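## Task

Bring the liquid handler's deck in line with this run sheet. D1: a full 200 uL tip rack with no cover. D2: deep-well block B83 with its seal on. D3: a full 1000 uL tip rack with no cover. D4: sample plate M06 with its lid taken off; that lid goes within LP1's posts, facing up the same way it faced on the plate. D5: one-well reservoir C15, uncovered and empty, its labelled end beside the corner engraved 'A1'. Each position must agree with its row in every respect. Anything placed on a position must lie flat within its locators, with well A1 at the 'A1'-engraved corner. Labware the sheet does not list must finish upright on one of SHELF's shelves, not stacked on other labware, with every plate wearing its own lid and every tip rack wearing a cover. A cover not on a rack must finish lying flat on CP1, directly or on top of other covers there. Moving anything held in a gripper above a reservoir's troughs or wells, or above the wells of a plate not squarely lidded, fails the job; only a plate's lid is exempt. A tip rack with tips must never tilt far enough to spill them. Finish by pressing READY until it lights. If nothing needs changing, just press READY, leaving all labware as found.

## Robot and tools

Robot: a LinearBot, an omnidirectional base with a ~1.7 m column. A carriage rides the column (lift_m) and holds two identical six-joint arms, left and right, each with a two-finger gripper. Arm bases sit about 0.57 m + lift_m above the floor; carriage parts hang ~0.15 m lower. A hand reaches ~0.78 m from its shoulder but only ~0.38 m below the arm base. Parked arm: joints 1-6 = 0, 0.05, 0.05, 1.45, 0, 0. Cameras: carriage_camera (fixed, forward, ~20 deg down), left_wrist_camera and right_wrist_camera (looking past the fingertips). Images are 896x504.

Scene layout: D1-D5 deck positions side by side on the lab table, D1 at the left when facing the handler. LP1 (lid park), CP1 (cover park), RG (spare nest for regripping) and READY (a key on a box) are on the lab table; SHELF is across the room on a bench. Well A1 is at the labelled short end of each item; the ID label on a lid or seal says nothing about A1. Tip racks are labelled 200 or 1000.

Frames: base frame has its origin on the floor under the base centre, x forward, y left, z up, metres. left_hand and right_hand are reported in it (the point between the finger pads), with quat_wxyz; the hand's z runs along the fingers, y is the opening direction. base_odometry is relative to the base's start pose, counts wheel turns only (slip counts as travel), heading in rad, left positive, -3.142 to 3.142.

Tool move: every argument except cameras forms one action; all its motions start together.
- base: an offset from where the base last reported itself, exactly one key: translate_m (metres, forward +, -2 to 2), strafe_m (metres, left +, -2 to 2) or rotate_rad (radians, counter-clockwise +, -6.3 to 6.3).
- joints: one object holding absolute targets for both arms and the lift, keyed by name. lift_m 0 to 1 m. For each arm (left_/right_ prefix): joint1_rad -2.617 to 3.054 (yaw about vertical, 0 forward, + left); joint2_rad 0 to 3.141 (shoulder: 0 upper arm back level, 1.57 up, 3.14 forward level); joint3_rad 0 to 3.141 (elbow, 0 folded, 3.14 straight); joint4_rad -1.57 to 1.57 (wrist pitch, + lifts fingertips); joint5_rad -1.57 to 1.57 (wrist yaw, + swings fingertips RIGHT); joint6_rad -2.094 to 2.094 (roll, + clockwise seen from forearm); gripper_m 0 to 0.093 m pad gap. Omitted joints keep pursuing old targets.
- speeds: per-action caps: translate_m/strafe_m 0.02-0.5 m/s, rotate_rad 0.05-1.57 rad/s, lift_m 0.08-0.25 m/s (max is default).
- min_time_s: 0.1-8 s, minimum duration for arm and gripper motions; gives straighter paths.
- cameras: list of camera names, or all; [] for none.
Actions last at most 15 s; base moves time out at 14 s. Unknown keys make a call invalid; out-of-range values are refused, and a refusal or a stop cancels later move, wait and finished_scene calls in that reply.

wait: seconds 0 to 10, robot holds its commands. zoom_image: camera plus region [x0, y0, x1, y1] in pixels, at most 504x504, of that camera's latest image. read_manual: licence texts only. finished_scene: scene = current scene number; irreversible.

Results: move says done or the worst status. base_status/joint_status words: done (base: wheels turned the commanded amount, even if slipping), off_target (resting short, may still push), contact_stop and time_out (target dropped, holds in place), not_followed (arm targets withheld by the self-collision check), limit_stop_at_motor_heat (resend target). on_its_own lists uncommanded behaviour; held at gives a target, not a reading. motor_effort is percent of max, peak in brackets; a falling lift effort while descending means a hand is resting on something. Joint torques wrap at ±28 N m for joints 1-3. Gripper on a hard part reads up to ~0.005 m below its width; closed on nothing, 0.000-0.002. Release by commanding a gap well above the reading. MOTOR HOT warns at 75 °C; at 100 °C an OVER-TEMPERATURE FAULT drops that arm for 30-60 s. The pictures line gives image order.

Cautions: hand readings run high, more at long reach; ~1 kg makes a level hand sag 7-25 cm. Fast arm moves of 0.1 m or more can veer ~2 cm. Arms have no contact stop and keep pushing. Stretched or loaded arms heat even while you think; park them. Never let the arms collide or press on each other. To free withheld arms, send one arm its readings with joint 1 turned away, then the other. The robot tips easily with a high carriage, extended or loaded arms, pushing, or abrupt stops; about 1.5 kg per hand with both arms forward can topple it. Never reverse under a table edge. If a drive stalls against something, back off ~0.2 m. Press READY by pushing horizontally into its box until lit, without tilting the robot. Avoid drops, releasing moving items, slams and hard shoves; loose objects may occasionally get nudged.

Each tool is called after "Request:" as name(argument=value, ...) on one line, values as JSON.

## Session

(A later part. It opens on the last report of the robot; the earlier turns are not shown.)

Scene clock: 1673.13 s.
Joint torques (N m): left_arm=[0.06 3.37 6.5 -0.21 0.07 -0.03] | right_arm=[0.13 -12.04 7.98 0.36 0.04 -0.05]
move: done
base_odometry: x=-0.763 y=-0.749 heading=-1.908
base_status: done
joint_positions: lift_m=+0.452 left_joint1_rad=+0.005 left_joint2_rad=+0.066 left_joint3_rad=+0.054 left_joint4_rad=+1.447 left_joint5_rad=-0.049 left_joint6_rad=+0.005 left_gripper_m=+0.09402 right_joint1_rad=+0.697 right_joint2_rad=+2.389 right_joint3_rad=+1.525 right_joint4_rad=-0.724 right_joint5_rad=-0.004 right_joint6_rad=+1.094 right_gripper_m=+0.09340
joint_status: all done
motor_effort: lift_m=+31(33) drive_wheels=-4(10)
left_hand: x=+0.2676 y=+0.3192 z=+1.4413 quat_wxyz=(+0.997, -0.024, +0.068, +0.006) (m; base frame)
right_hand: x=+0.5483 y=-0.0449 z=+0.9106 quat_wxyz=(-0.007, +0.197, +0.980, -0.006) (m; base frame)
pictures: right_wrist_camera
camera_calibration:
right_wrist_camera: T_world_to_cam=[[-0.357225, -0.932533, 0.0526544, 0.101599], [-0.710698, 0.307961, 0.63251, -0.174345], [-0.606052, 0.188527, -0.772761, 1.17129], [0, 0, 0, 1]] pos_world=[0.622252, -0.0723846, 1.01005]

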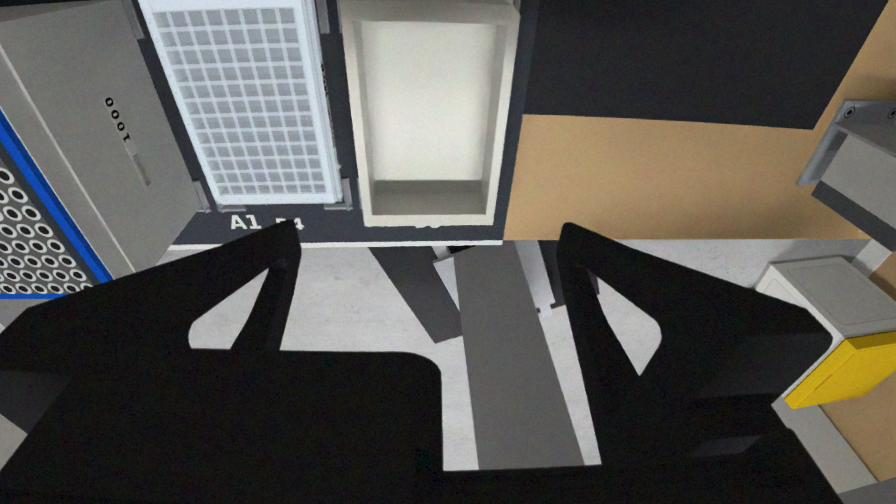

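Request:
move(cameras=["carriage_camera"])

Request:
zoom_image(camera="carriage_camera", region=[390, 380, 510, 504])

Scene clock: 1710.37 s.
Joint torques (N m): left_arm=[0.01 3.33 6.53 -0.21 0.06 -0.04] | right_arm=[-0.02 -11.97 7.97 0.35 0.04 -0.05]
base_odometry: x=-0.763 y=-0.749 heading=-1.908
base_status: done
joint_positions: lift_m=+0.452 left_joint1_rad=+0.005 left_joint2_rad=+0.066 left_joint3_rad=+0.054 left_joint4_rad=+1.447 left_joint5_rad=-0.049 left_joint6_rad=+0.005 left_gripper_m=+0.09402 right_joint1_rad=+0.697 right_joint2_rad=+2.389 right_joint3_rad=+1.525 right_joint4_rad=-0.724 right_joint5_rad=-0.004 right_joint6_rad=+1.094 right_gripper_m=+0.09340
joint_status: all done
motor_effort: lift_m=+28(33) drive_wheels=+1(10)
left_hand: x=+0.2676 y=+0.3192 z=+1.4413 quat_wxyz=(+0.997, -0.024, +0.068, +0.006) (m; base frame)
right_hand: x=+0.5483 y=-0.0449 z=+0.9106 quat_wxyz=(-0.007, +0.197, +0.980, -0.006) (m; base frame)
pictures: carriage_camera
camera_calibration:
carriage_camera: T_world_to_cam=[[-0.0149295, -0.999707, -0.0190761, 0.0276657], [-0.307061, 0.0227403, -0.951418, 1.39106], [0.951573, -0.00834669, -0.307311, 0.319019], [0, 0, 0, 1]] pos_world=[0.123983, -0.00131271, 1.42204]

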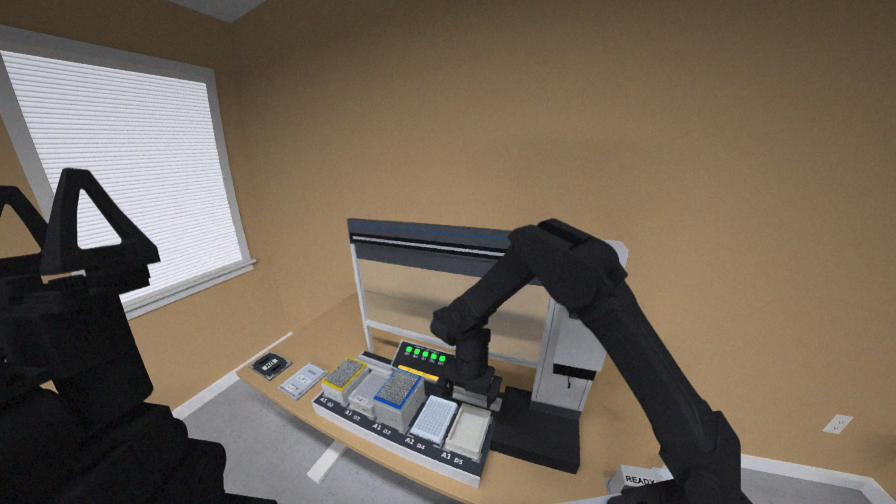

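Scaled by 4.065.

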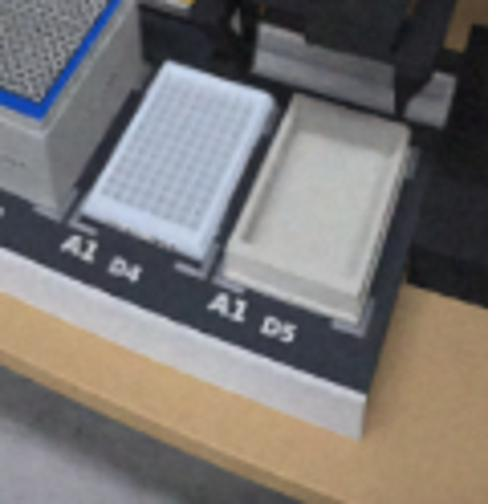

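Request:
move(base={"translate_m": 0.006}, joints={"lift_m": 0.41}, speeds={"translate_m": 0.02, "lift_m": 0.08}, cameras=["right_wrist_camera"])

Request:
zoom_image(camera="right_wrist_camera", region=[280, 0, 580, 300])

Scene clock: 1730.50 s.
Joint torques (N m): left_arm=[0.01 3.37 6.49 -0.22 0.07 -0.04] | right_arm=[-0.01 -12.27 7.76 0.33 0.04 -0.05]
move: done
base_odometry: x=-0.765 y=-0.755 heading=-1.908
base_status: done
joint_positions: lift_m=+0.410 left_joint1_rad=+0.005 left_joint2_rad=+0.066 left_joint3_rad=+0.054 left_joint4_rad=+1.448 left_joint5_rad=-0.049 left_joint6_rad=+0.005 left_gripper_m=+0.09402 right_joint1_rad=+0.697 right_joint2_rad=+2.393 right_joint3_rad=+1.527 right_joint4_rad=-0.723 right_joint5_rad=-0.004 right_joint6_rad=+1.094 right_gripper_m=+0.09340
joint_status: all done
motor_effort: lift_m=+31(33) drive_wheels=+1(6)
left_hand: x=+0.2674 y=+0.3192 z=+1.3993 quat_wxyz=(+0.997, -0.024, +0.068, +0.006) (m; base frame)
right_hand: x=+0.5484 y=-0.0448 z=+0.8673 quat_wxyz=(-0.007, +0.197, +0.980, -0.006) (m; base frame)
pictures: right_wrist_camera
camera_calibration:
right_wrist_camera: T_world_to_cam=[[-0.356823, -0.93263, 0.0536482, 0.102911], [-0.710258, 0.308151, 0.632911, -0.147492], [-0.606804, 0.187733, -0.772363, 1.13791], [0, 0, 0, 1]] pos_world=[0.622454, -0.0721966, 0.966711]

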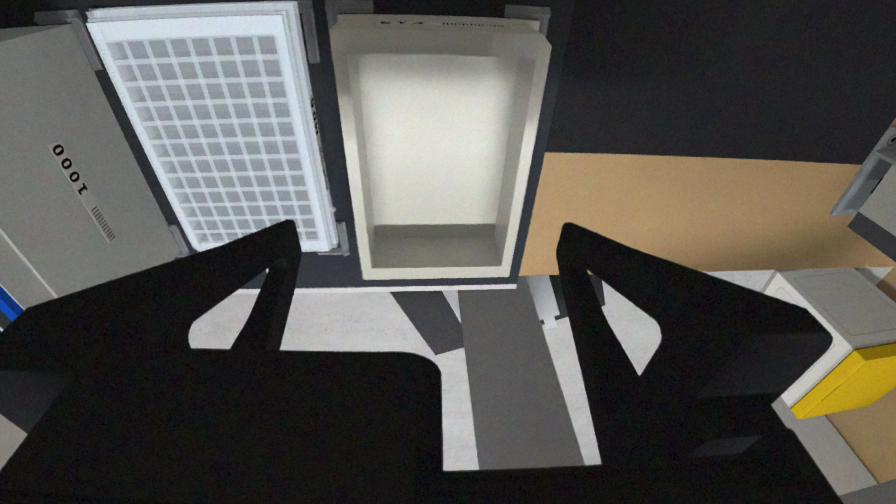

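Scaled by 1.680.

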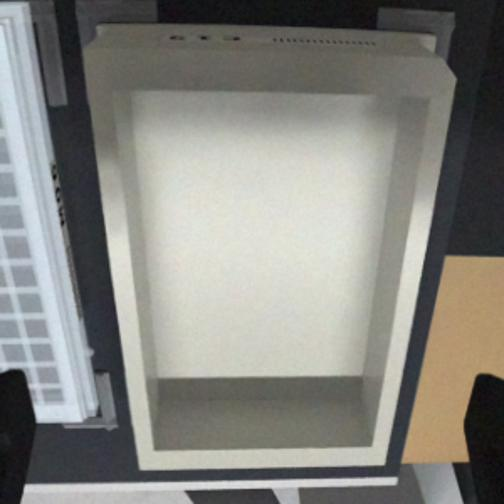

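Request:
zoom_image(camera="right_wrist_camera", region=[310, 0, 570, 80])

Request:
zoom_image(camera="right_wrist_camera", region=[330, 200, 540, 300])

Scaled by 1.938.

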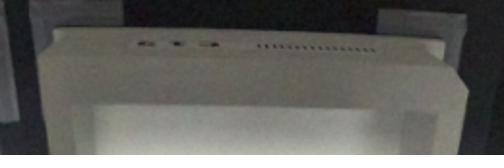

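Scaled by 2.400.

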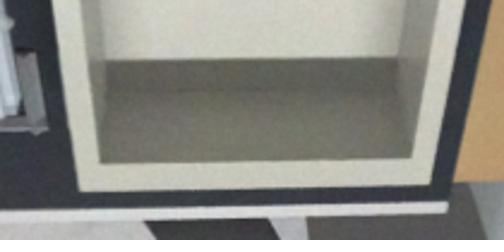

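Request:
move(base={"translate_m": -0.005}, speeds={"translate_m": 0.02}, cameras=[])

Request:
move(base={"strafe_m": -0.003}, joints={"lift_m": 0.38}, speeds={"strafe_m": 0.02, "lift_m": 0.08}, cameras=["right_wrist_camera", "carriage_camera"])

Request:
zoom_image(camera="right_wrist_camera", region=[260, 0, 600, 340])

Scene clock: 1800.63 s.
Joint torques (N m): left_arm=[0.02 3.37 6.49 -0.22 0.08 -0.03] | right_arm=[-0.02 -12.38 7.75 0.32 0.03 -0.05]
move: done
base_odometry: x=-0.763 y=-0.750 heading=-1.908
base_status: done
joint_positions: lift_m=+0.410 left_joint1_rad=+0.005 left_joint2_rad=+0.066 left_joint3_rad=+0.054 left_joint4_rad=+1.448 left_joint5_rad=-0.049 left_joint6_rad=+0.005 left_gripper_m=+0.09402 right_joint1_rad=+0.697 right_joint2_rad=+2.393 right_joint3_rad=+1.527 right_joint4_rad=-0.722 right_joint5_rad=-0.004 right_joint6_rad=+1.094 right_gripper_m=+0.09340
joint_status: not commanded
motor_effort: lift_m=+29(33) drive_wheels=+1(9)
left_hand: x=+0.2674 y=+0.3192 z=+1.3993 quat_wxyz=(+0.997, -0.024, +0.068, +0.006) (m; base frame)
right_hand: x=+0.5485 y=-0.0447 z=+0.8673 quat_wxyz=(-0.007, +0.197, +0.980, -0.006) (m; base frame)
pictures: none
No camera images: "cameras" was empty.

Scene clock: 1801.37 s.
Joint torques (N m): left_arm=[0.01 3.38 6.61 -0.22 0.06 -0.03] | right_arm=[0.01 -12.56 7.39 0.35 0.04 -0.05]
move: done
base_odometry: x=-0.766 y=-0.749 heading=-1.908
base_status: done
joint_positions: lift_m=+0.380 left_joint1_rad=+0.005 left_joint2_rad=+0.066 left_joint3_rad=+0.054 left_joint4_rad=+1.448 left_joint5_rad=-0.049 left_joint6_rad=+0.005 left_gripper_m=+0.09402 right_joint1_rad=+0.697 right_joint2_rad=+2.395 right_joint3_rad=+1.531 right_joint4_rad=-0.720 right_joint5_rad=-0.004 right_joint6_rad=+1.094 right_gripper_m=+0.09340
joint_status: all done
motor_effort: lift_m=+32(32) drive_wheels=-4(9)
left_hand: x=+0.2674 y=+0.3192 z=+1.3693 quat_wxyz=(+0.997, -0.024, +0.068, +0.006) (m; base frame)
right_hand: x=+0.5499 y=-0.0437 z=+0.8376 quat_wxyz=(-0.006, +0.197, +0.980, -0.004) (m; base frame)
pictures: carriage_camera, right_wrist_camera
camera_calibration:
carriage_camera: T_world_to_cam=[[-0.0149295, -0.999707, -0.0190761, 0.0262914], [-0.307061, 0.0227403, -0.951418, 1.32251], [0.951573, -0.00834669, -0.307311, 0.296879], [0, 0, 0, 1]] pos_world=[0.123983, -0.00131271, 1.35]
right_wrist_camera: T_world_to_cam=[[-0.357389, -0.93267, 0.0489885, 0.110309], [-0.712729, 0.306256, 0.631051, -0.125078], [-0.603565, 0.190615, -0.774193, 1.11558], [0, 0, 0, 1]] pos_world=[0.623604, -0.071459, 0.937204]

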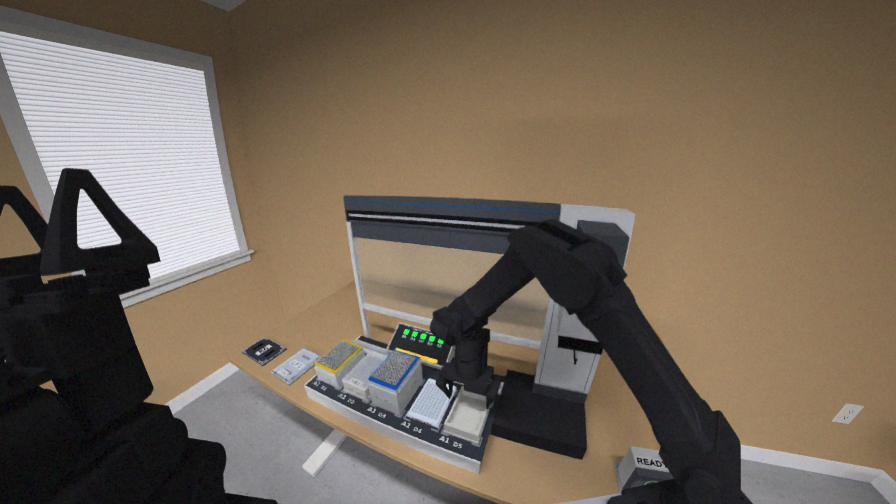

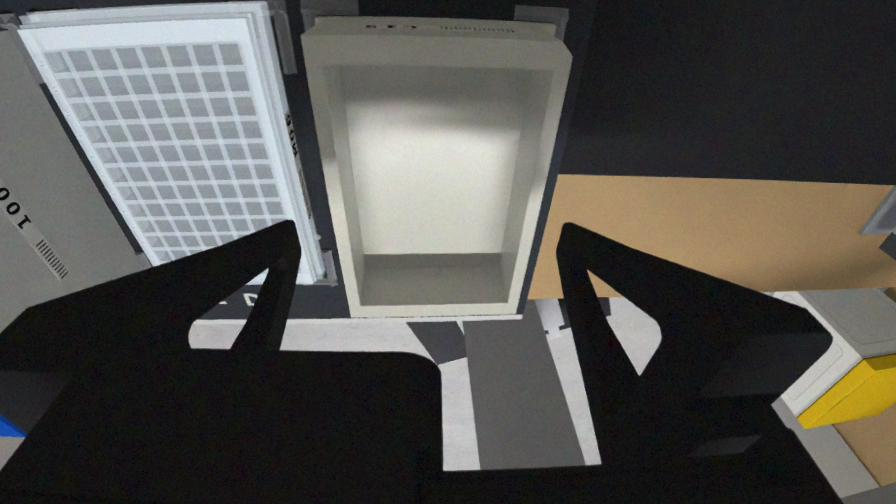

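Scaled by 1.482.

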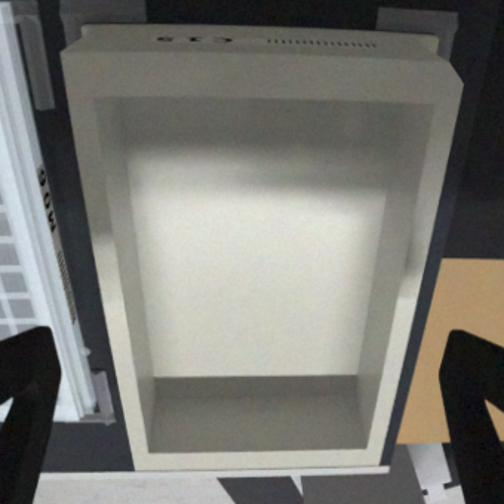

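Request:
move(base={"strafe_m": -0.005}, speeds={"strafe_m": 0.02}, cameras=["right_wrist_camera"])

Request:
zoom_image(camera="right_wrist_camera", region=[260, 0, 600, 340])

Scene clock: 1826.57 s.
Joint torques (N m): left_arm=[-0.02 3.34 6.49 -0.22 0.07 -0.03] | right_arm=[-0.08 -12.53 7.42 0.32 0.04 -0.05]
move: done
base_odometry: x=-0.771 y=-0.747 heading=-1.907
base_status: done
joint_positions: lift_m=+0.380 left_joint1_rad=+0.005 left_joint2_rad=+0.066 left_joint3_rad=+0.054 left_joint4_rad=+1.448 left_joint5_rad=-0.049 left_joint6_rad=+0.005 left_gripper_m=+0.09402 right_joint1_rad=+0.698 right_joint2_rad=+2.395 right_joint3_rad=+1.531 right_joint4_rad=-0.720 right_joint5_rad=-0.004 right_joint6_rad=+1.094 right_gripper_m=+0.09340
joint_status: not commanded
motor_effort: lift_m=+26(33) drive_wheels=-4(9)
left_hand: x=+0.2674 y=+0.3192 z=+1.3693 quat_wxyz=(+0.997, -0.024, +0.068, +0.006) (m; base frame)
right_hand: x=+0.5496 y=-0.0433 z=+0.8376 quat_wxyz=(-0.006, +0.197, +0.980, -0.004) (m; base frame)
pictures: right_wrist_camera
camera_calibration:
right_wrist_camera: T_world_to_cam=[[-0.356321, -0.933078, 0.0489885, 0.109935], [-0.713079, 0.30544, 0.631051, -0.12525], [-0.603783, 0.189924, -0.774193, 1.11542], [0, 0, 0, 1]] pos_world=[0.62333, -0.0710111, 0.937204]

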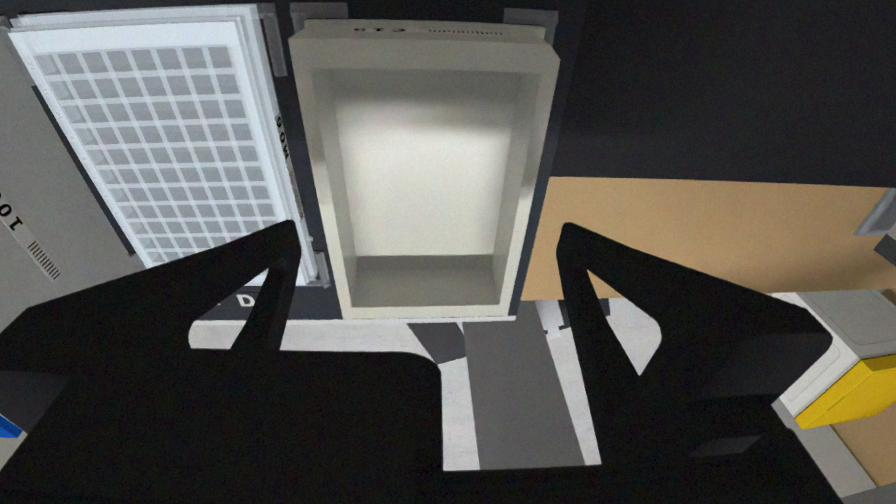

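Scaled by 1.482.

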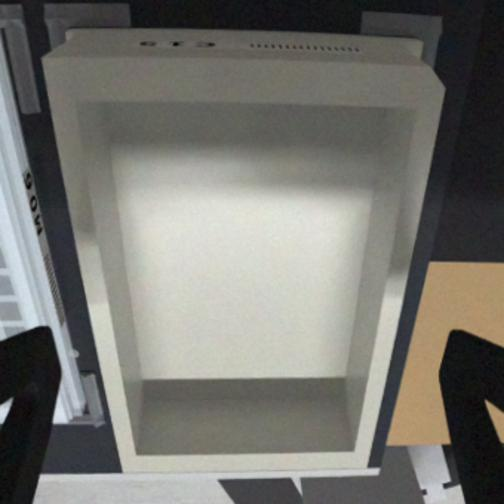

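Request:
move(joints={"lift_m": 0.362}, speeds={"lift_m": 0.08}, cameras=["right_wrist_camera"])

Request:
zoom_image(camera="right_wrist_camera", region=[250, 30, 610, 390])

Scene clock: 1837.70 s.
Joint torques (N m): left_arm=[-0.02 3.36 6.52 -0.23 0.07 -0.03] | right_arm=[-0.08 -12.66 7.31 0.33 0.04 -0.05]
move: done
base_odometry: x=-0.770 y=-0.747 heading=-1.907
base_status: not commanded
joint_positions: lift_m=+0.362 left_joint1_rad=+0.005 left_joint2_rad=+0.066 left_joint3_rad=+0.054 left_joint4_rad=+1.448 left_joint5_rad=-0.049 left_joint6_rad=+0.005 left_gripper_m=+0.09402 right_joint1_rad=+0.698 right_joint2_rad=+2.396 right_joint3_rad=+1.532 right_joint4_rad=-0.720 right_joint5_rad=-0.004 right_joint6_rad=+1.094 right_gripper_m=+0.09340
joint_status: all done
motor_effort: lift_m=+30(34) drive_wheels=-3(4)
left_hand: x=+0.2674 y=+0.3192 z=+1.3513 quat_wxyz=(+0.997, -0.024, +0.068, +0.006) (m; base frame)
right_hand: x=+0.5497 y=-0.0432 z=+0.8193 quat_wxyz=(-0.006, +0.197, +0.980, -0.004) (m; base frame)
pictures: right_wrist_camera
camera_calibration:
right_wrist_camera: T_world_to_cam=[[-0.356307, -0.933066, 0.0493214, 0.110661], [-0.712894, 0.305595, 0.631184, -0.113837], [-0.604009, 0.189734, -0.774063, 1.10127], [0, 0, 0, 1]] pos_world=[0.623454, -0.0709073, 0.918849]

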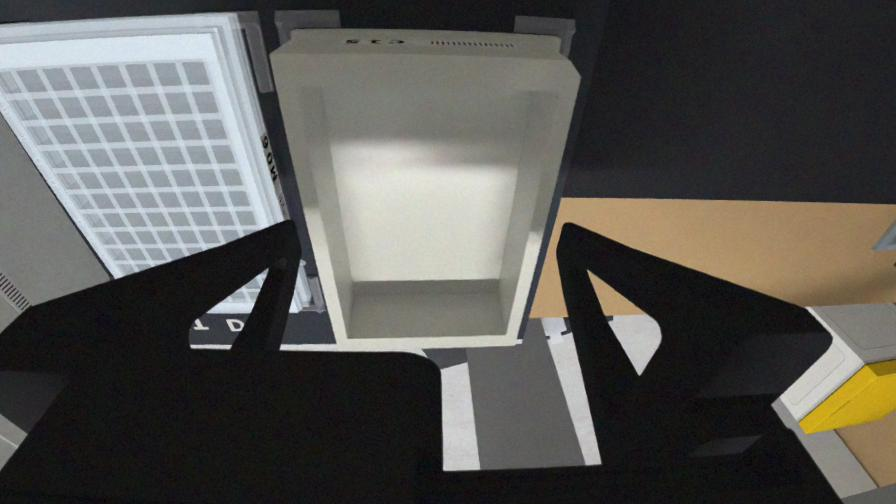

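Scaled by 1.400.

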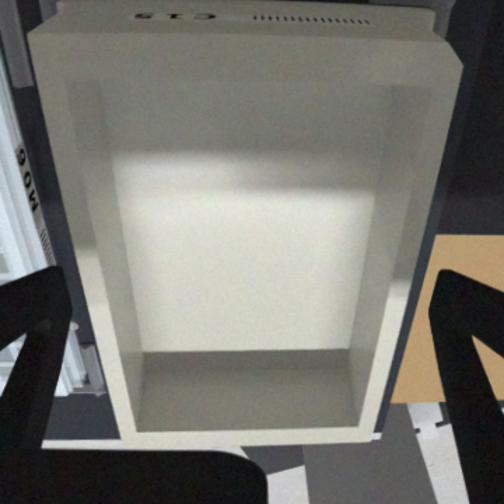

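Request:
move(joints={"lift_m": 0.35}, speeds={"lift_m": 0.08}, cameras=["right_wrist_camera"])

Request:
zoom_image(camera="right_wrist_camera", region=[230, 50, 630, 450])

Scene clock: 1848.97 s.
Joint torques (N m): left_arm=[-0.02 3.28 6.53 -0.22 0.07 -0.03] | right_arm=[-0.05 -12.75 7.23 0.32 0.04 -0.05]
move: done
base_odometry: x=-0.770 y=-0.747 heading=-1.907
base_status: not commanded
joint_positions: lift_m=+0.350 left_joint1_rad=+0.005 left_joint2_rad=+0.066 left_joint3_rad=+0.054 left_joint4_rad=+1.448 left_joint5_rad=-0.049 left_joint6_rad=+0.005 left_gripper_m=+0.09402 right_joint1_rad=+0.698 right_joint2_rad=+2.397 right_joint3_rad=+1.532 right_joint4_rad=-0.720 right_joint5_rad=-0.004 right_joint6_rad=+1.094 right_gripper_m=+0.09340
joint_status: all done
motor_effort: lift_m=+29(33) drive_wheels=+0(4)
left_hand: x=+0.2674 y=+0.3192 z=+1.3393 quat_wxyz=(+0.997, -0.024, +0.068, +0.006) (m; base frame)
right_hand: x=+0.5500 y=-0.0430 z=+0.8072 quat_wxyz=(-0.006, +0.197, +0.980, -0.004) (m; base frame)
pictures: right_wrist_camera
camera_calibration:
right_wrist_camera: T_world_to_cam=[[-0.356335, -0.93309, 0.0486556, 0.112081], [-0.713263, 0.305285, 0.630917, -0.105696], [-0.603557, 0.190114, -0.774323, 1.092], [0, 0, 0, 1]] pos_world=[0.623635, -0.0707556, 0.906795]

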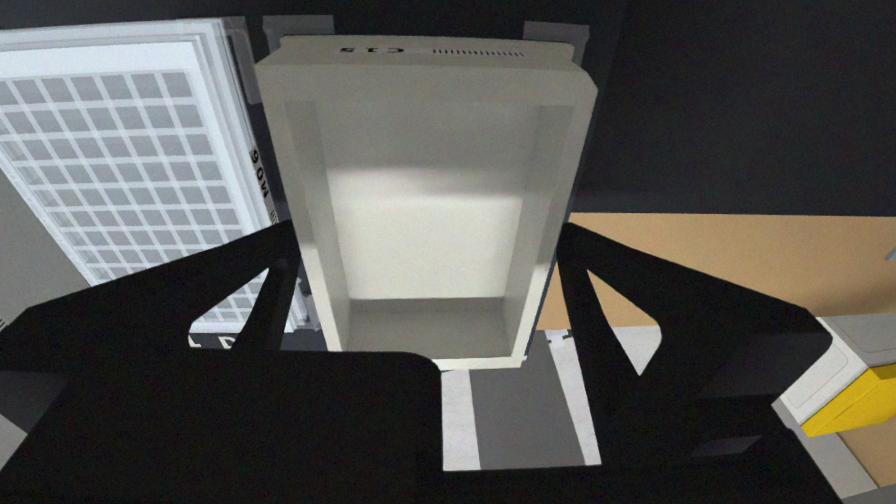

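Scaled by 1.260.

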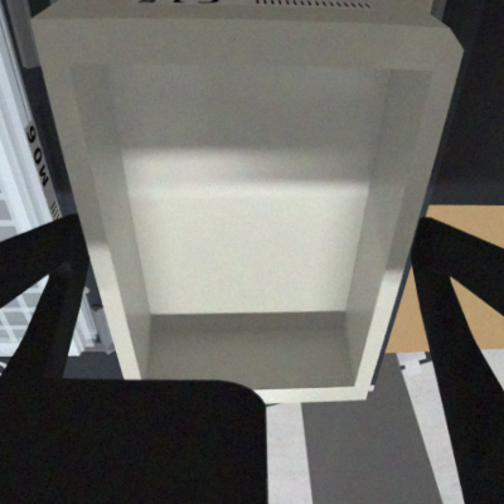

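Request:
move(joints={"right_gripper_m": 0.084}, min_time_s=1.5, cameras=[])

Request:
move(joints={"right_gripper_m": 0.081}, min_time_s=1.0, cameras=["right_wrist_camera"])

Scene clock: 1856.10 s.
Joint torques (N m): left_arm=[-0.02 3.34 6.53 -0.22 0.06 -0.03] | right_arm=[-0.09 -12.72 7.24 0.32 0.04 -0.05]
move: done
base_odometry: x=-0.770 y=-0.747 heading=-1.907
base_status: not commanded
joint_positions: lift_m=+0.350 left_joint1_rad=+0.005 left_joint2_rad=+0.066 left_joint3_rad=+0.054 left_joint4_rad=+1.448 left_joint5_rad=-0.049 left_joint6_rad=+0.005 left_gripper_m=+0.09402 right_joint1_rad=+0.698 right_joint2_rad=+2.397 right_joint3_rad=+1.532 right_joint4_rad=-0.720 right_joint5_rad=-0.004 right_joint6_rad=+1.094 right_gripper_m=+0.08421
joint_status: all done
motor_effort: lift_m=+29(37) drive_wheels=-3(4)
left_hand: x=+0.2674 y=+0.3192 z=+1.3393 quat_wxyz=(+0.997, -0.024, +0.068, +0.006) (m; base frame)
right_hand: x=+0.5500 y=-0.0430 z=+0.8072 quat_wxyz=(-0.006, +0.197, +0.980, -0.004) (m; base frame)
pictures: none
No camera images: "cameras" was empty.

Scene clock: 1857.40 s.
Joint torques (N m): left_arm=[-0.02 3.36 6.52 -0.21 0.07 -0.03] | right_arm=[-0.09 -12.72 7.23 0.32 0.04 -0.05]
move: done
base_odometry: x=-0.770 y=-0.747 heading=-1.907
base_status: not commanded
joint_positions: lift_m=+0.350 left_joint1_rad=+0.005 left_joint2_rad=+0.066 left_joint3_rad=+0.054 left_joint4_rad=+1.448 left_joint5_rad=-0.049 left_joint6_rad=+0.005 left_gripper_m=+0.09402 right_joint1_rad=+0.698 right_joint2_rad=+2.397 right_joint3_rad=+1.532 right_joint4_rad=-0.720 right_joint5_rad=-0.004 right_joint6_rad=+1.094 right_gripper_m=+0.08224
joint_status: all done
motor_effort: lift_m=+32(35) drive_wheels=-3(4)
left_hand: x=+0.2674 y=+0.3192 z=+1.3393 quat_wxyz=(+0.997, -0.024, +0.068, +0.006) (m; base frame)
right_hand: x=+0.5500 y=-0.0430 z=+0.8072 quat_wxyz=(-0.006, +0.197, +0.980, -0.004) (m; base frame)
pictures: right_wrist_camera
camera_calibration:
right_wrist_camera: T_world_to_cam=[[-0.356335, -0.93309, 0.0486556, 0.112081], [-0.713263, 0.305285, 0.630917, -0.105696], [-0.603557, 0.190114, -0.774323, 1.092], [0, 0, 0, 1]] pos_world=[0.623635, -0.0707556, 0.906795]

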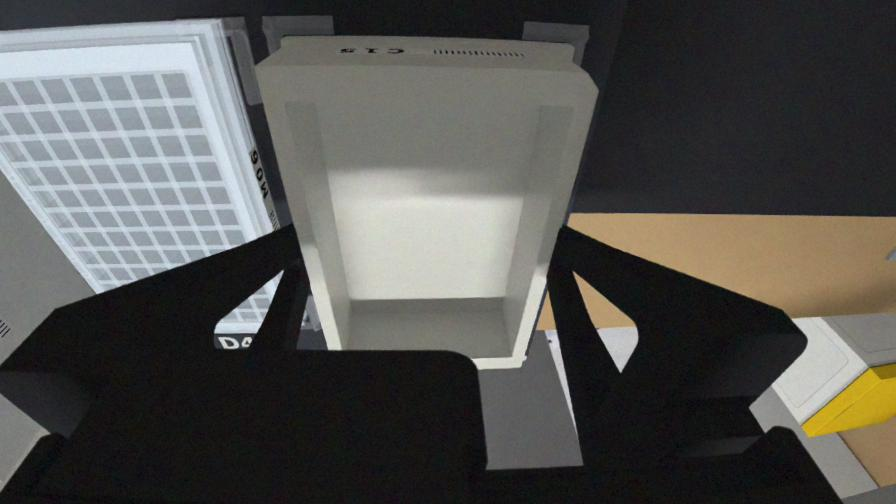

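Request:
move(joints={"right_gripper_m": 0.078}, min_time_s=1.0, cameras=["right_wrist_camera"])

Request:
zoom_image(camera="right_wrist_camera", region=[230, 10, 630, 410])

Scene clock: 1863.67 s.
Joint torques (N m): left_arm=[-0.02 3.34 6.5 -0.22 0.07 -0.04] | right_arm=[-0.09 -12.72 7.24 0.32 0.04 -0.05]
move: off_target
base_odometry: x=-0.770 y=-0.747 heading=-1.907
base_status: not commanded
joint_positions: lift_m=+0.350 left_joint1_rad=+0.005 left_joint2_rad=+0.066 left_joint3_rad=+0.054 left_joint4_rad=+1.448 left_joint5_rad=-0.049 left_joint6_rad=+0.005 left_gripper_m=+0.09402 right_joint1_rad=+0.698 right_joint2_rad=+2.397 right_joint3_rad=+1.532 right_joint4_rad=-0.720 right_joint5_rad=-0.004 right_joint6_rad=+1.094 right_gripper_m=+0.08224
joint_status: right_gripper_m off_target (ended at +0.08224, target +0.07800)
motor_effort: lift_m=+31(33) drive_wheels=-3(4)
left_hand: x=+0.2674 y=+0.3192 z=+1.3393 quat_wxyz=(+0.997, -0.024, +0.068, +0.006) (m; base frame)
right_hand: x=+0.5500 y=-0.0430 z=+0.8072 quat_wxyz=(-0.006, +0.197, +0.980, -0.004) (m; base frame)
pictures: right_wrist_camera
camera_calibration:
right_wrist_camera: T_world_to_cam=[[-0.356335, -0.93309, 0.0486556, 0.112081], [-0.713263, 0.305285, 0.630917, -0.105696], [-0.603557, 0.190114, -0.774323, 1.092], [0, 0, 0, 1]] pos_world=[0.623635, -0.0707556, 0.906795]

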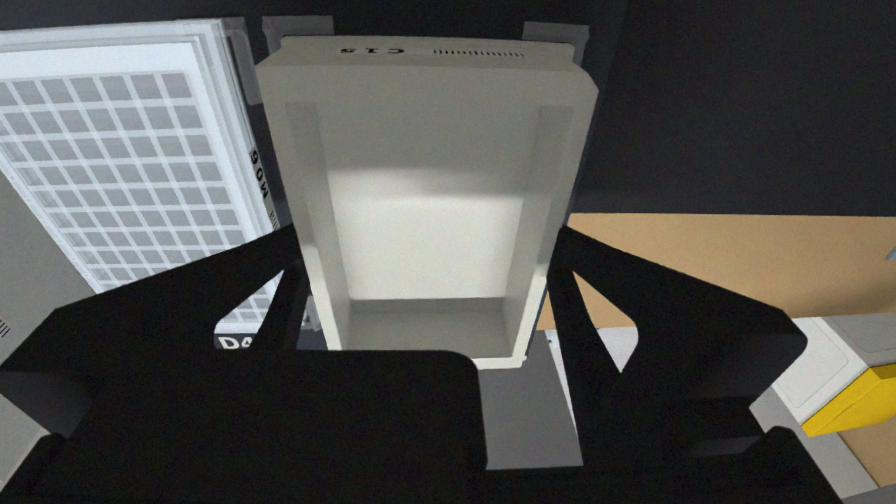

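Scaled by 1.260.

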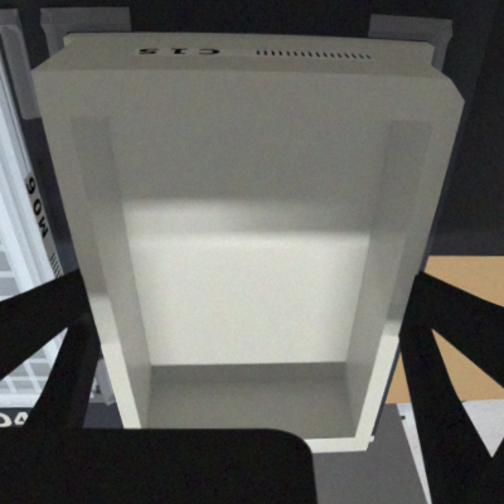

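Request:
move(joints={"right_gripper_m": 0.0765}, min_time_s=0.5, cameras=[])

Request:
move(joints={"lift_m": 0.39}, speeds={"lift_m": 0.08}, cameras=["right_wrist_camera", "carriage_camera"])

Scene clock: 1870.43 s.
Joint torques (N m): left_arm=[-0.03 3.36 6.52 -0.22 0.06 -0.03] | right_arm=[-0.09 -12.74 7.24 0.32 0.04 -0.05]
move: off_target
base_odometry: x=-0.770 y=-0.747 heading=-1.907
base_status: not commanded
joint_positions: lift_m=+0.350 left_joint1_rad=+0.005 left_joint2_rad=+0.066 left_joint3_rad=+0.054 left_joint4_rad=+1.448 left_joint5_rad=-0.049 left_joint6_rad=+0.005 left_gripper_m=+0.09402 right_joint1_rad=+0.698 right_joint2_rad=+2.397 right_joint3_rad=+1.532 right_joint4_rad=-0.720 right_joint5_rad=-0.004 right_joint6_rad=+1.094 right_gripper_m=+0.08224
joint_status: right_gripper_m off_target (ended at +0.08224, target +0.07650)
motor_effort: lift_m=+32(33) drive_wheels=-3(3)
left_hand: x=+0.2674 y=+0.3192 z=+1.3393 quat_wxyz=(+0.997, -0.024, +0.068, +0.006) (m; base frame)
right_hand: x=+0.5500 y=-0.0430 z=+0.8072 quat_wxyz=(-0.006, +0.197, +0.980, -0.004) (m; base frame)
pictures: none
No camera images: "cameras" was empty.

Scene clock: 1871.30 s.
Joint torques (N m): left_arm=[-0.02 3.33 6.52 -0.22 0.07 -0.03] | right_arm=[0.03 -12.83 7.21 0.3 0.04 -0.05]
move: done
base_odometry: x=-0.770 y=-0.747 heading=-1.907
base_status: not commanded
joint_positions: lift_m=+0.390 left_joint1_rad=+0.005 left_joint2_rad=+0.066 left_joint3_rad=+0.054 left_joint4_rad=+1.448 left_joint5_rad=-0.049 left_joint6_rad=+0.005 left_gripper_m=+0.09402 right_joint1_rad=+0.698 right_joint2_rad=+2.398 right_joint3_rad=+1.533 right_joint4_rad=-0.718 right_joint5_rad=-0.004 right_joint6_rad=+1.094 right_gripper_m=+0.08224
joint_status: all done
motor_effort: lift_m=+34(45) drive_wheels=-3(4)
left_hand: x=+0.2674 y=+0.3192 z=+1.3790 quat_wxyz=(+0.997, -0.024, +0.068, +0.006) (m; base frame)
right_hand: x=+0.5503 y=-0.0428 z=+0.8465 quat_wxyz=(-0.005, +0.197, +0.980, -0.003) (m; base frame)
pictures: carriage_camera, right_wrist_camera
camera_calibration:
carriage_camera: T_world_to_cam=[[-0.0149295, -0.999707, -0.0190761, 0.0264753], [-0.307061, 0.0227403, -0.951418, 1.33169], [0.951573, -0.00834669, -0.307311, 0.299843], [0, 0, 0, 1]] pos_world=[0.123983, -0.00131271, 1.35964]
right_wrist_camera: T_world_to_cam=[[-0.356378, -0.933126, 0.0476569, 0.111361], [-0.713816, 0.304821, 0.630516, -0.129745], [-0.602877, 0.190683, -0.774712, 1.12255], [0, 0, 0, 1]] pos_world=[0.623834, -0.0705887, 0.946154]

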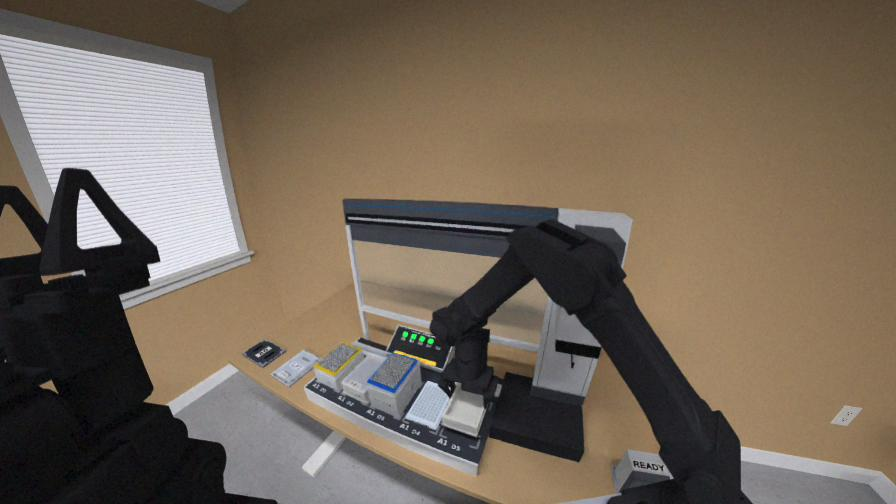

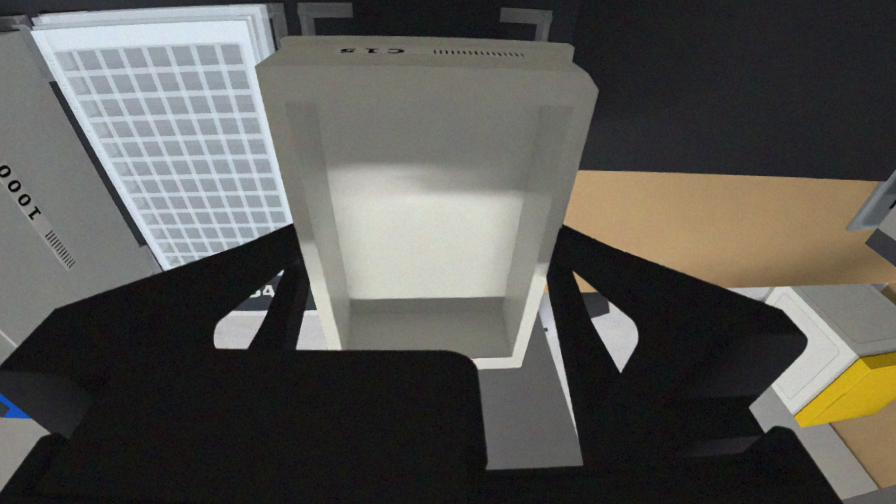

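Request:
move(joints={"lift_m": 0.45}, speeds={"lift_m": 0.1}, cameras=[])

Request:
move(base={"translate_m": -0.25}, speeds={"translate_m": 0.1}, cameras=["right_wrist_camera", "carriage_camera"])

Scene clock: 1883.83 s.
Joint torques (N m): left_arm=[-0.01 3.33 6.46 -0.22 0.06 -0.03] | right_arm=[-0.05 -12.92 7.16 0.31 0.06 -0.05]
move: done
base_odometry: x=-0.770 y=-0.747 heading=-1.907
base_status: not commanded
joint_positions: lift_m=+0.450 left_joint1_rad=+0.005 left_joint2_rad=+0.066 left_joint3_rad=+0.054 left_joint4_rad=+1.448 left_joint5_rad=-0.049 left_joint6_rad=+0.005 left_gripper_m=+0.09402 right_joint1_rad=+0.698 right_joint2_rad=+2.399 right_joint3_rad=+1.533 right_joint4_rad=-0.717 right_joint5_rad=-0.004 right_joint6_rad=+1.094 right_gripper_m=+0.08223
joint_status: all done
motor_effort: lift_m=+31(44) drive_wheels=+0(4)
left_hand: x=+0.2674 y=+0.3192 z=+1.4390 quat_wxyz=(+0.997, -0.024, +0.068, +0.006) (m; base frame)
right_hand: x=+0.5501 y=-0.0429 z=+0.9060 quat_wxyz=(-0.005, +0.197, +0.980, -0.004) (m; base frame)
pictures: none
No camera images: "cameras" was empty.

Scene clock: 1887.10 s.
Joint torques (N m): left_arm=[-0.02 3.38 6.53 -0.21 0.07 -0.03] | right_arm=[-0.2 -13.01 7.16 0.3 0.05 -0.05]
move: done
base_odometry: x=-0.688 y=-0.512 heading=-1.907
base_status: done
joint_positions: lift_m=+0.450 left_joint1_rad=+0.005 left_joint2_rad=+0.066 left_joint3_rad=+0.054 left_joint4_rad=+1.448 left_joint5_rad=-0.049 left_joint6_rad=+0.005 left_gripper_m=+0.09402 right_joint1_rad=+0.698 right_joint2_rad=+2.399 right_joint3_rad=+1.533 right_joint4_rad=-0.717 right_joint5_rad=-0.004 right_joint6_rad=+1.094 right_gripper_m=+0.08223
joint_status: not commanded
motor_effort: lift_m=+34(37) drive_wheels=-1(13)
left_hand: x=+0.2674 y=+0.3192 z=+1.4390 quat_wxyz=(+0.997, -0.024, +0.068, +0.006) (m; base frame)
right_hand: x=+0.5500 y=-0.0428 z=+0.9060 quat_wxyz=(-0.005, +0.197, +0.980, -0.004) (m; base frame)
pictures: carriage_camera, right_wrist_camera
camera_calibration:
carriage_camera: T_world_to_cam=[[-0.0149295, -0.999707, -0.0190761, 0.0276211], [-0.307061, 0.0227403, -0.951418, 1.38883], [0.951573, -0.00834669, -0.307311, 0.3183], [0, 0, 0, 1]] pos_world=[0.123983, -0.00131271, 1.4197]
right_wrist_camera: T_world_to_cam=[[-0.355994, -0.933238, 0.0483228, 0.107663], [-0.713564, 0.304858, 0.630783, -0.167772], [-0.603403, 0.190073, -0.774453, 1.16851], [0, 0, 0, 1]] pos_world=[0.623693, -0.0704806, 1.00558]

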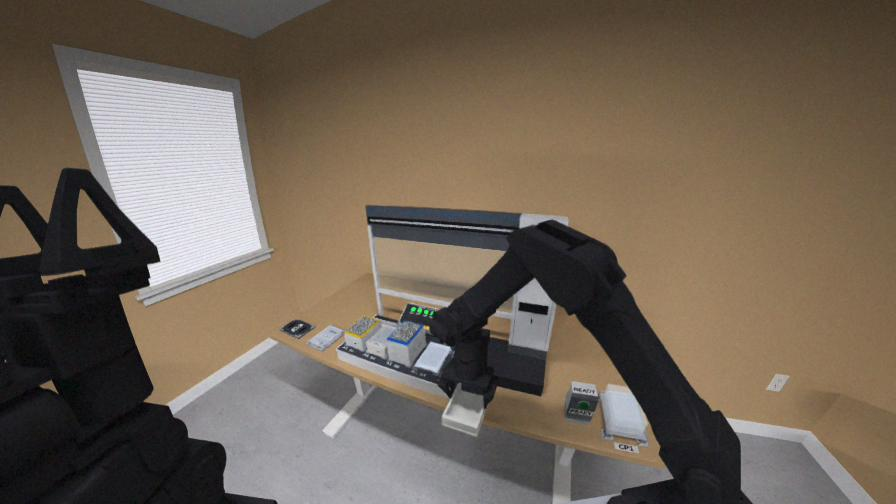

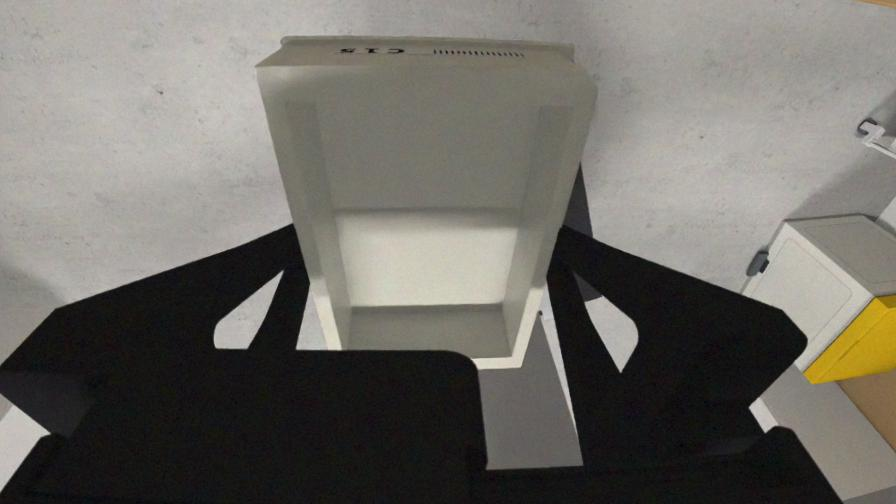

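Request:
move(joints={"right_joint6_rad": -2.0616}, min_time_s=4, cameras=["right_wrist_camera", "carriage_camera"])

Scene clock: 1895.83 s.
Joint torques (N m): left_arm=[-0.05 3.36 6.52 -0.22 0.07 -0.03] | right_arm=[-0.12 -12.94 7.09 0.22 -0.09 -0.05]
move: done
base_odometry: x=-0.688 y=-0.512 heading=-1.907
base_status: not commanded
joint_positions: lift_m=+0.450 left_joint1_rad=+0.005 left_joint2_rad=+0.066 left_joint3_rad=+0.054 left_joint4_rad=+1.448 left_joint5_rad=-0.049 left_joint6_rad=+0.005 left_gripper_m=+0.09402 right_joint1_rad=+0.698 right_joint2_rad=+2.399 right_joint3_rad=+1.533 right_joint4_rad=-0.717 right_joint5_rad=-0.004 right_joint6_rad=-2.045 right_gripper_m=+0.08223
joint_status: all done
motor_effort: lift_m=+34(38) drive_wheels=-2(3)
left_hand: x=+0.2674 y=+0.3192 z=+1.4390 quat_wxyz=(+0.997, -0.024, +0.068, +0.006) (m; base frame)
right_hand: x=+0.5500 y=-0.0428 z=+0.9060 quat_wxyz=(-0.004, -0.980, +0.198, +0.005) (m; base frame)
pictures: carriage_camera, right_wrist_camera
camera_calibration:
carriage_camera: T_world_to_cam=[[-0.0149295, -0.999707, -0.0190761, 0.0276211], [-0.307061, 0.0227403, -0.951418, 1.38883], [0.951573, -0.00834669, -0.307311, 0.3183], [0, 0, 0, 1]] pos_world=[0.123983, -0.00131271, 1.4197]
right_wrist_camera: T_world_to_cam=[[0.359219, 0.932778, 0.0297699, -0.189114], [0.728127, -0.300075, 0.616268, -0.973486], [0.583775, -0.199699, -0.786973, 0.510183], [0, 0, 0, 1]] pos_world=[0.478922, -0.0138339, 1.00706]

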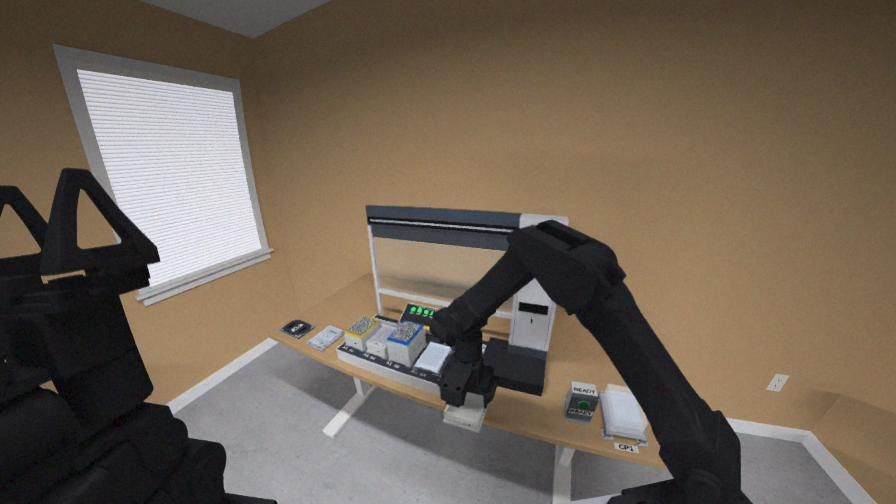

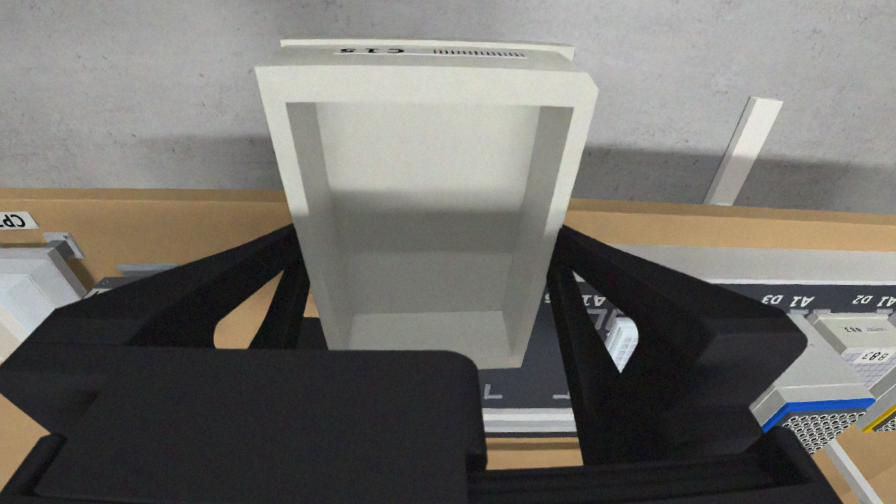

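Request:
move(base={"translate_m": 0.25}, speeds={"translate_m": 0.1}, cameras=[])

Request:
move(joints={"lift_m": 0.4}, speeds={"lift_m": 0.08}, cameras=["right_wrist_camera", "carriage_camera"])

Request:
zoom_image(camera="right_wrist_camera", region=[230, 0, 630, 400])

Scene clock: 1911.07 s.
Joint torques (N m): left_arm=[-0.01 3.36 6.52 -0.22 0.07 -0.03] | right_arm=[-0.14 -13 7.06 0.21 -0.09 -0.06]
move: done
base_odometry: x=-0.770 y=-0.748 heading=-1.907
base_status: done
joint_positions: lift_m=+0.450 left_joint1_rad=+0.005 left_joint2_rad=+0.066 left_joint3_rad=+0.054 left_joint4_rad=+1.448 left_joint5_rad=-0.049 left_joint6_rad=+0.005 left_gripper_m=+0.09402 right_joint1_rad=+0.699 right_joint2_rad=+2.399 right_joint3_rad=+1.533 right_joint4_rad=-0.717 right_joint5_rad=-0.004 right_joint6_rad=-2.047 right_gripper_m=+0.08223
joint_status: not commanded
motor_effort: lift_m=+33(38) drive_wheels=-3(10)
left_hand: x=+0.2674 y=+0.3192 z=+1.4390 quat_wxyz=(+0.997, -0.024, +0.068, +0.006) (m; base frame)
right_hand: x=+0.5499 y=-0.0426 z=+0.9060 quat_wxyz=(-0.004, -0.980, +0.197, +0.005) (m; base frame)
pictures: none
No camera images: "cameras" was empty.

Scene clock: 1912.07 s.
Joint torques (N m): left_arm=[-0.02 3.33 6.5 -0.2 0.06 -0.03] | right_arm=[-0.09 -12.96 7.1 0.21 -0.09 -0.06]
move: done
base_odometry: x=-0.770 y=-0.748 heading=-1.907
base_status: not commanded
joint_positions: lift_m=+0.400 left_joint1_rad=+0.005 left_joint2_rad=+0.066 left_joint3_rad=+0.054 left_joint4_rad=+1.448 left_joint5_rad=-0.049 left_joint6_rad=+0.005 left_gripper_m=+0.09402 right_joint1_rad=+0.699 right_joint2_rad=+2.399 right_joint3_rad=+1.533 right_joint4_rad=-0.716 right_joint5_rad=-0.004 right_joint6_rad=-2.047 right_gripper_m=+0.08223
joint_status: all done
motor_effort: lift_m=+31(32) drive_wheels=-3(4)
left_hand: x=+0.2674 y=+0.3192 z=+1.3893 quat_wxyz=(+0.997, -0.024, +0.068, +0.006) (m; base frame)
right_hand: x=+0.5502 y=-0.0424 z=+0.8564 quat_wxyz=(-0.003, -0.980, +0.197, +0.005) (m; base frame)
pictures: carriage_camera, right_wrist_camera
camera_calibration:
carriage_camera: T_world_to_cam=[[-0.0149295, -0.999707, -0.0190761, 0.0266732], [-0.307061, 0.0227403, -0.951418, 1.34156], [0.951573, -0.00834669, -0.307311, 0.303031], [0, 0, 0, 1]] pos_world=[0.123983, -0.00131271, 1.37002]
right_wrist_camera: T_world_to_cam=[[0.356701, 0.933711, 0.0307917, -0.187459], [0.728393, -0.298601, 0.61667, -0.943351], [0.584986, -0.197538, -0.786619, 0.470237], [0, 0, 0, 1]] pos_world=[0.478915, -0.0137626, 0.957406]

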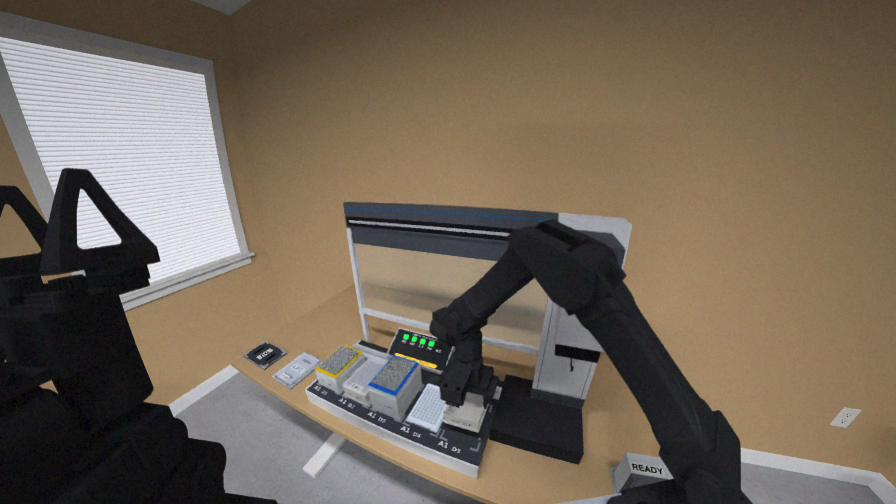

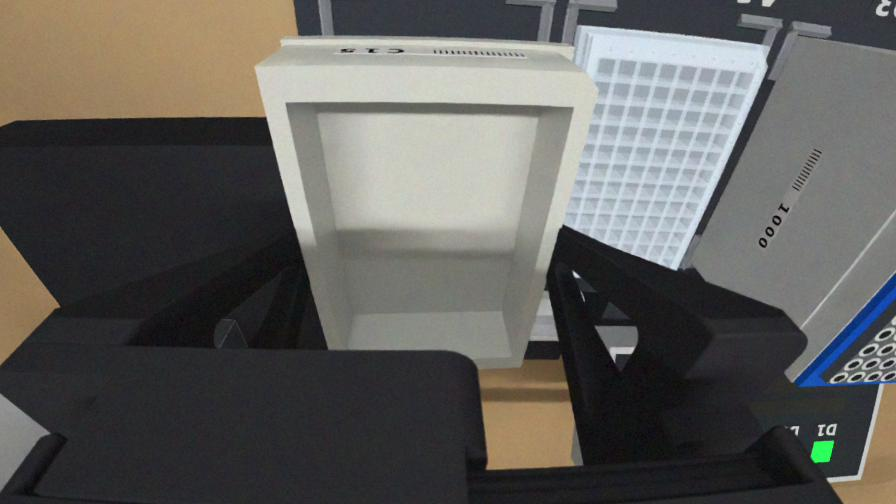

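Scaled by 1.260.

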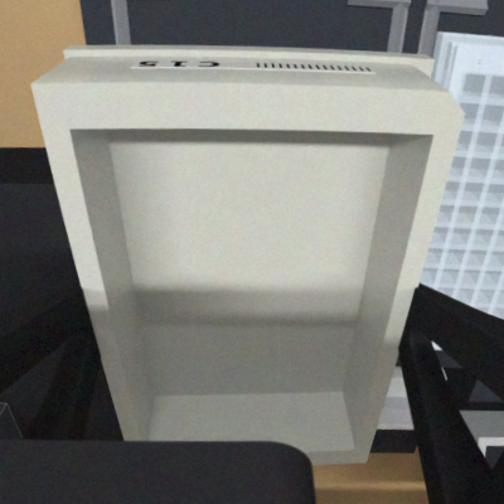

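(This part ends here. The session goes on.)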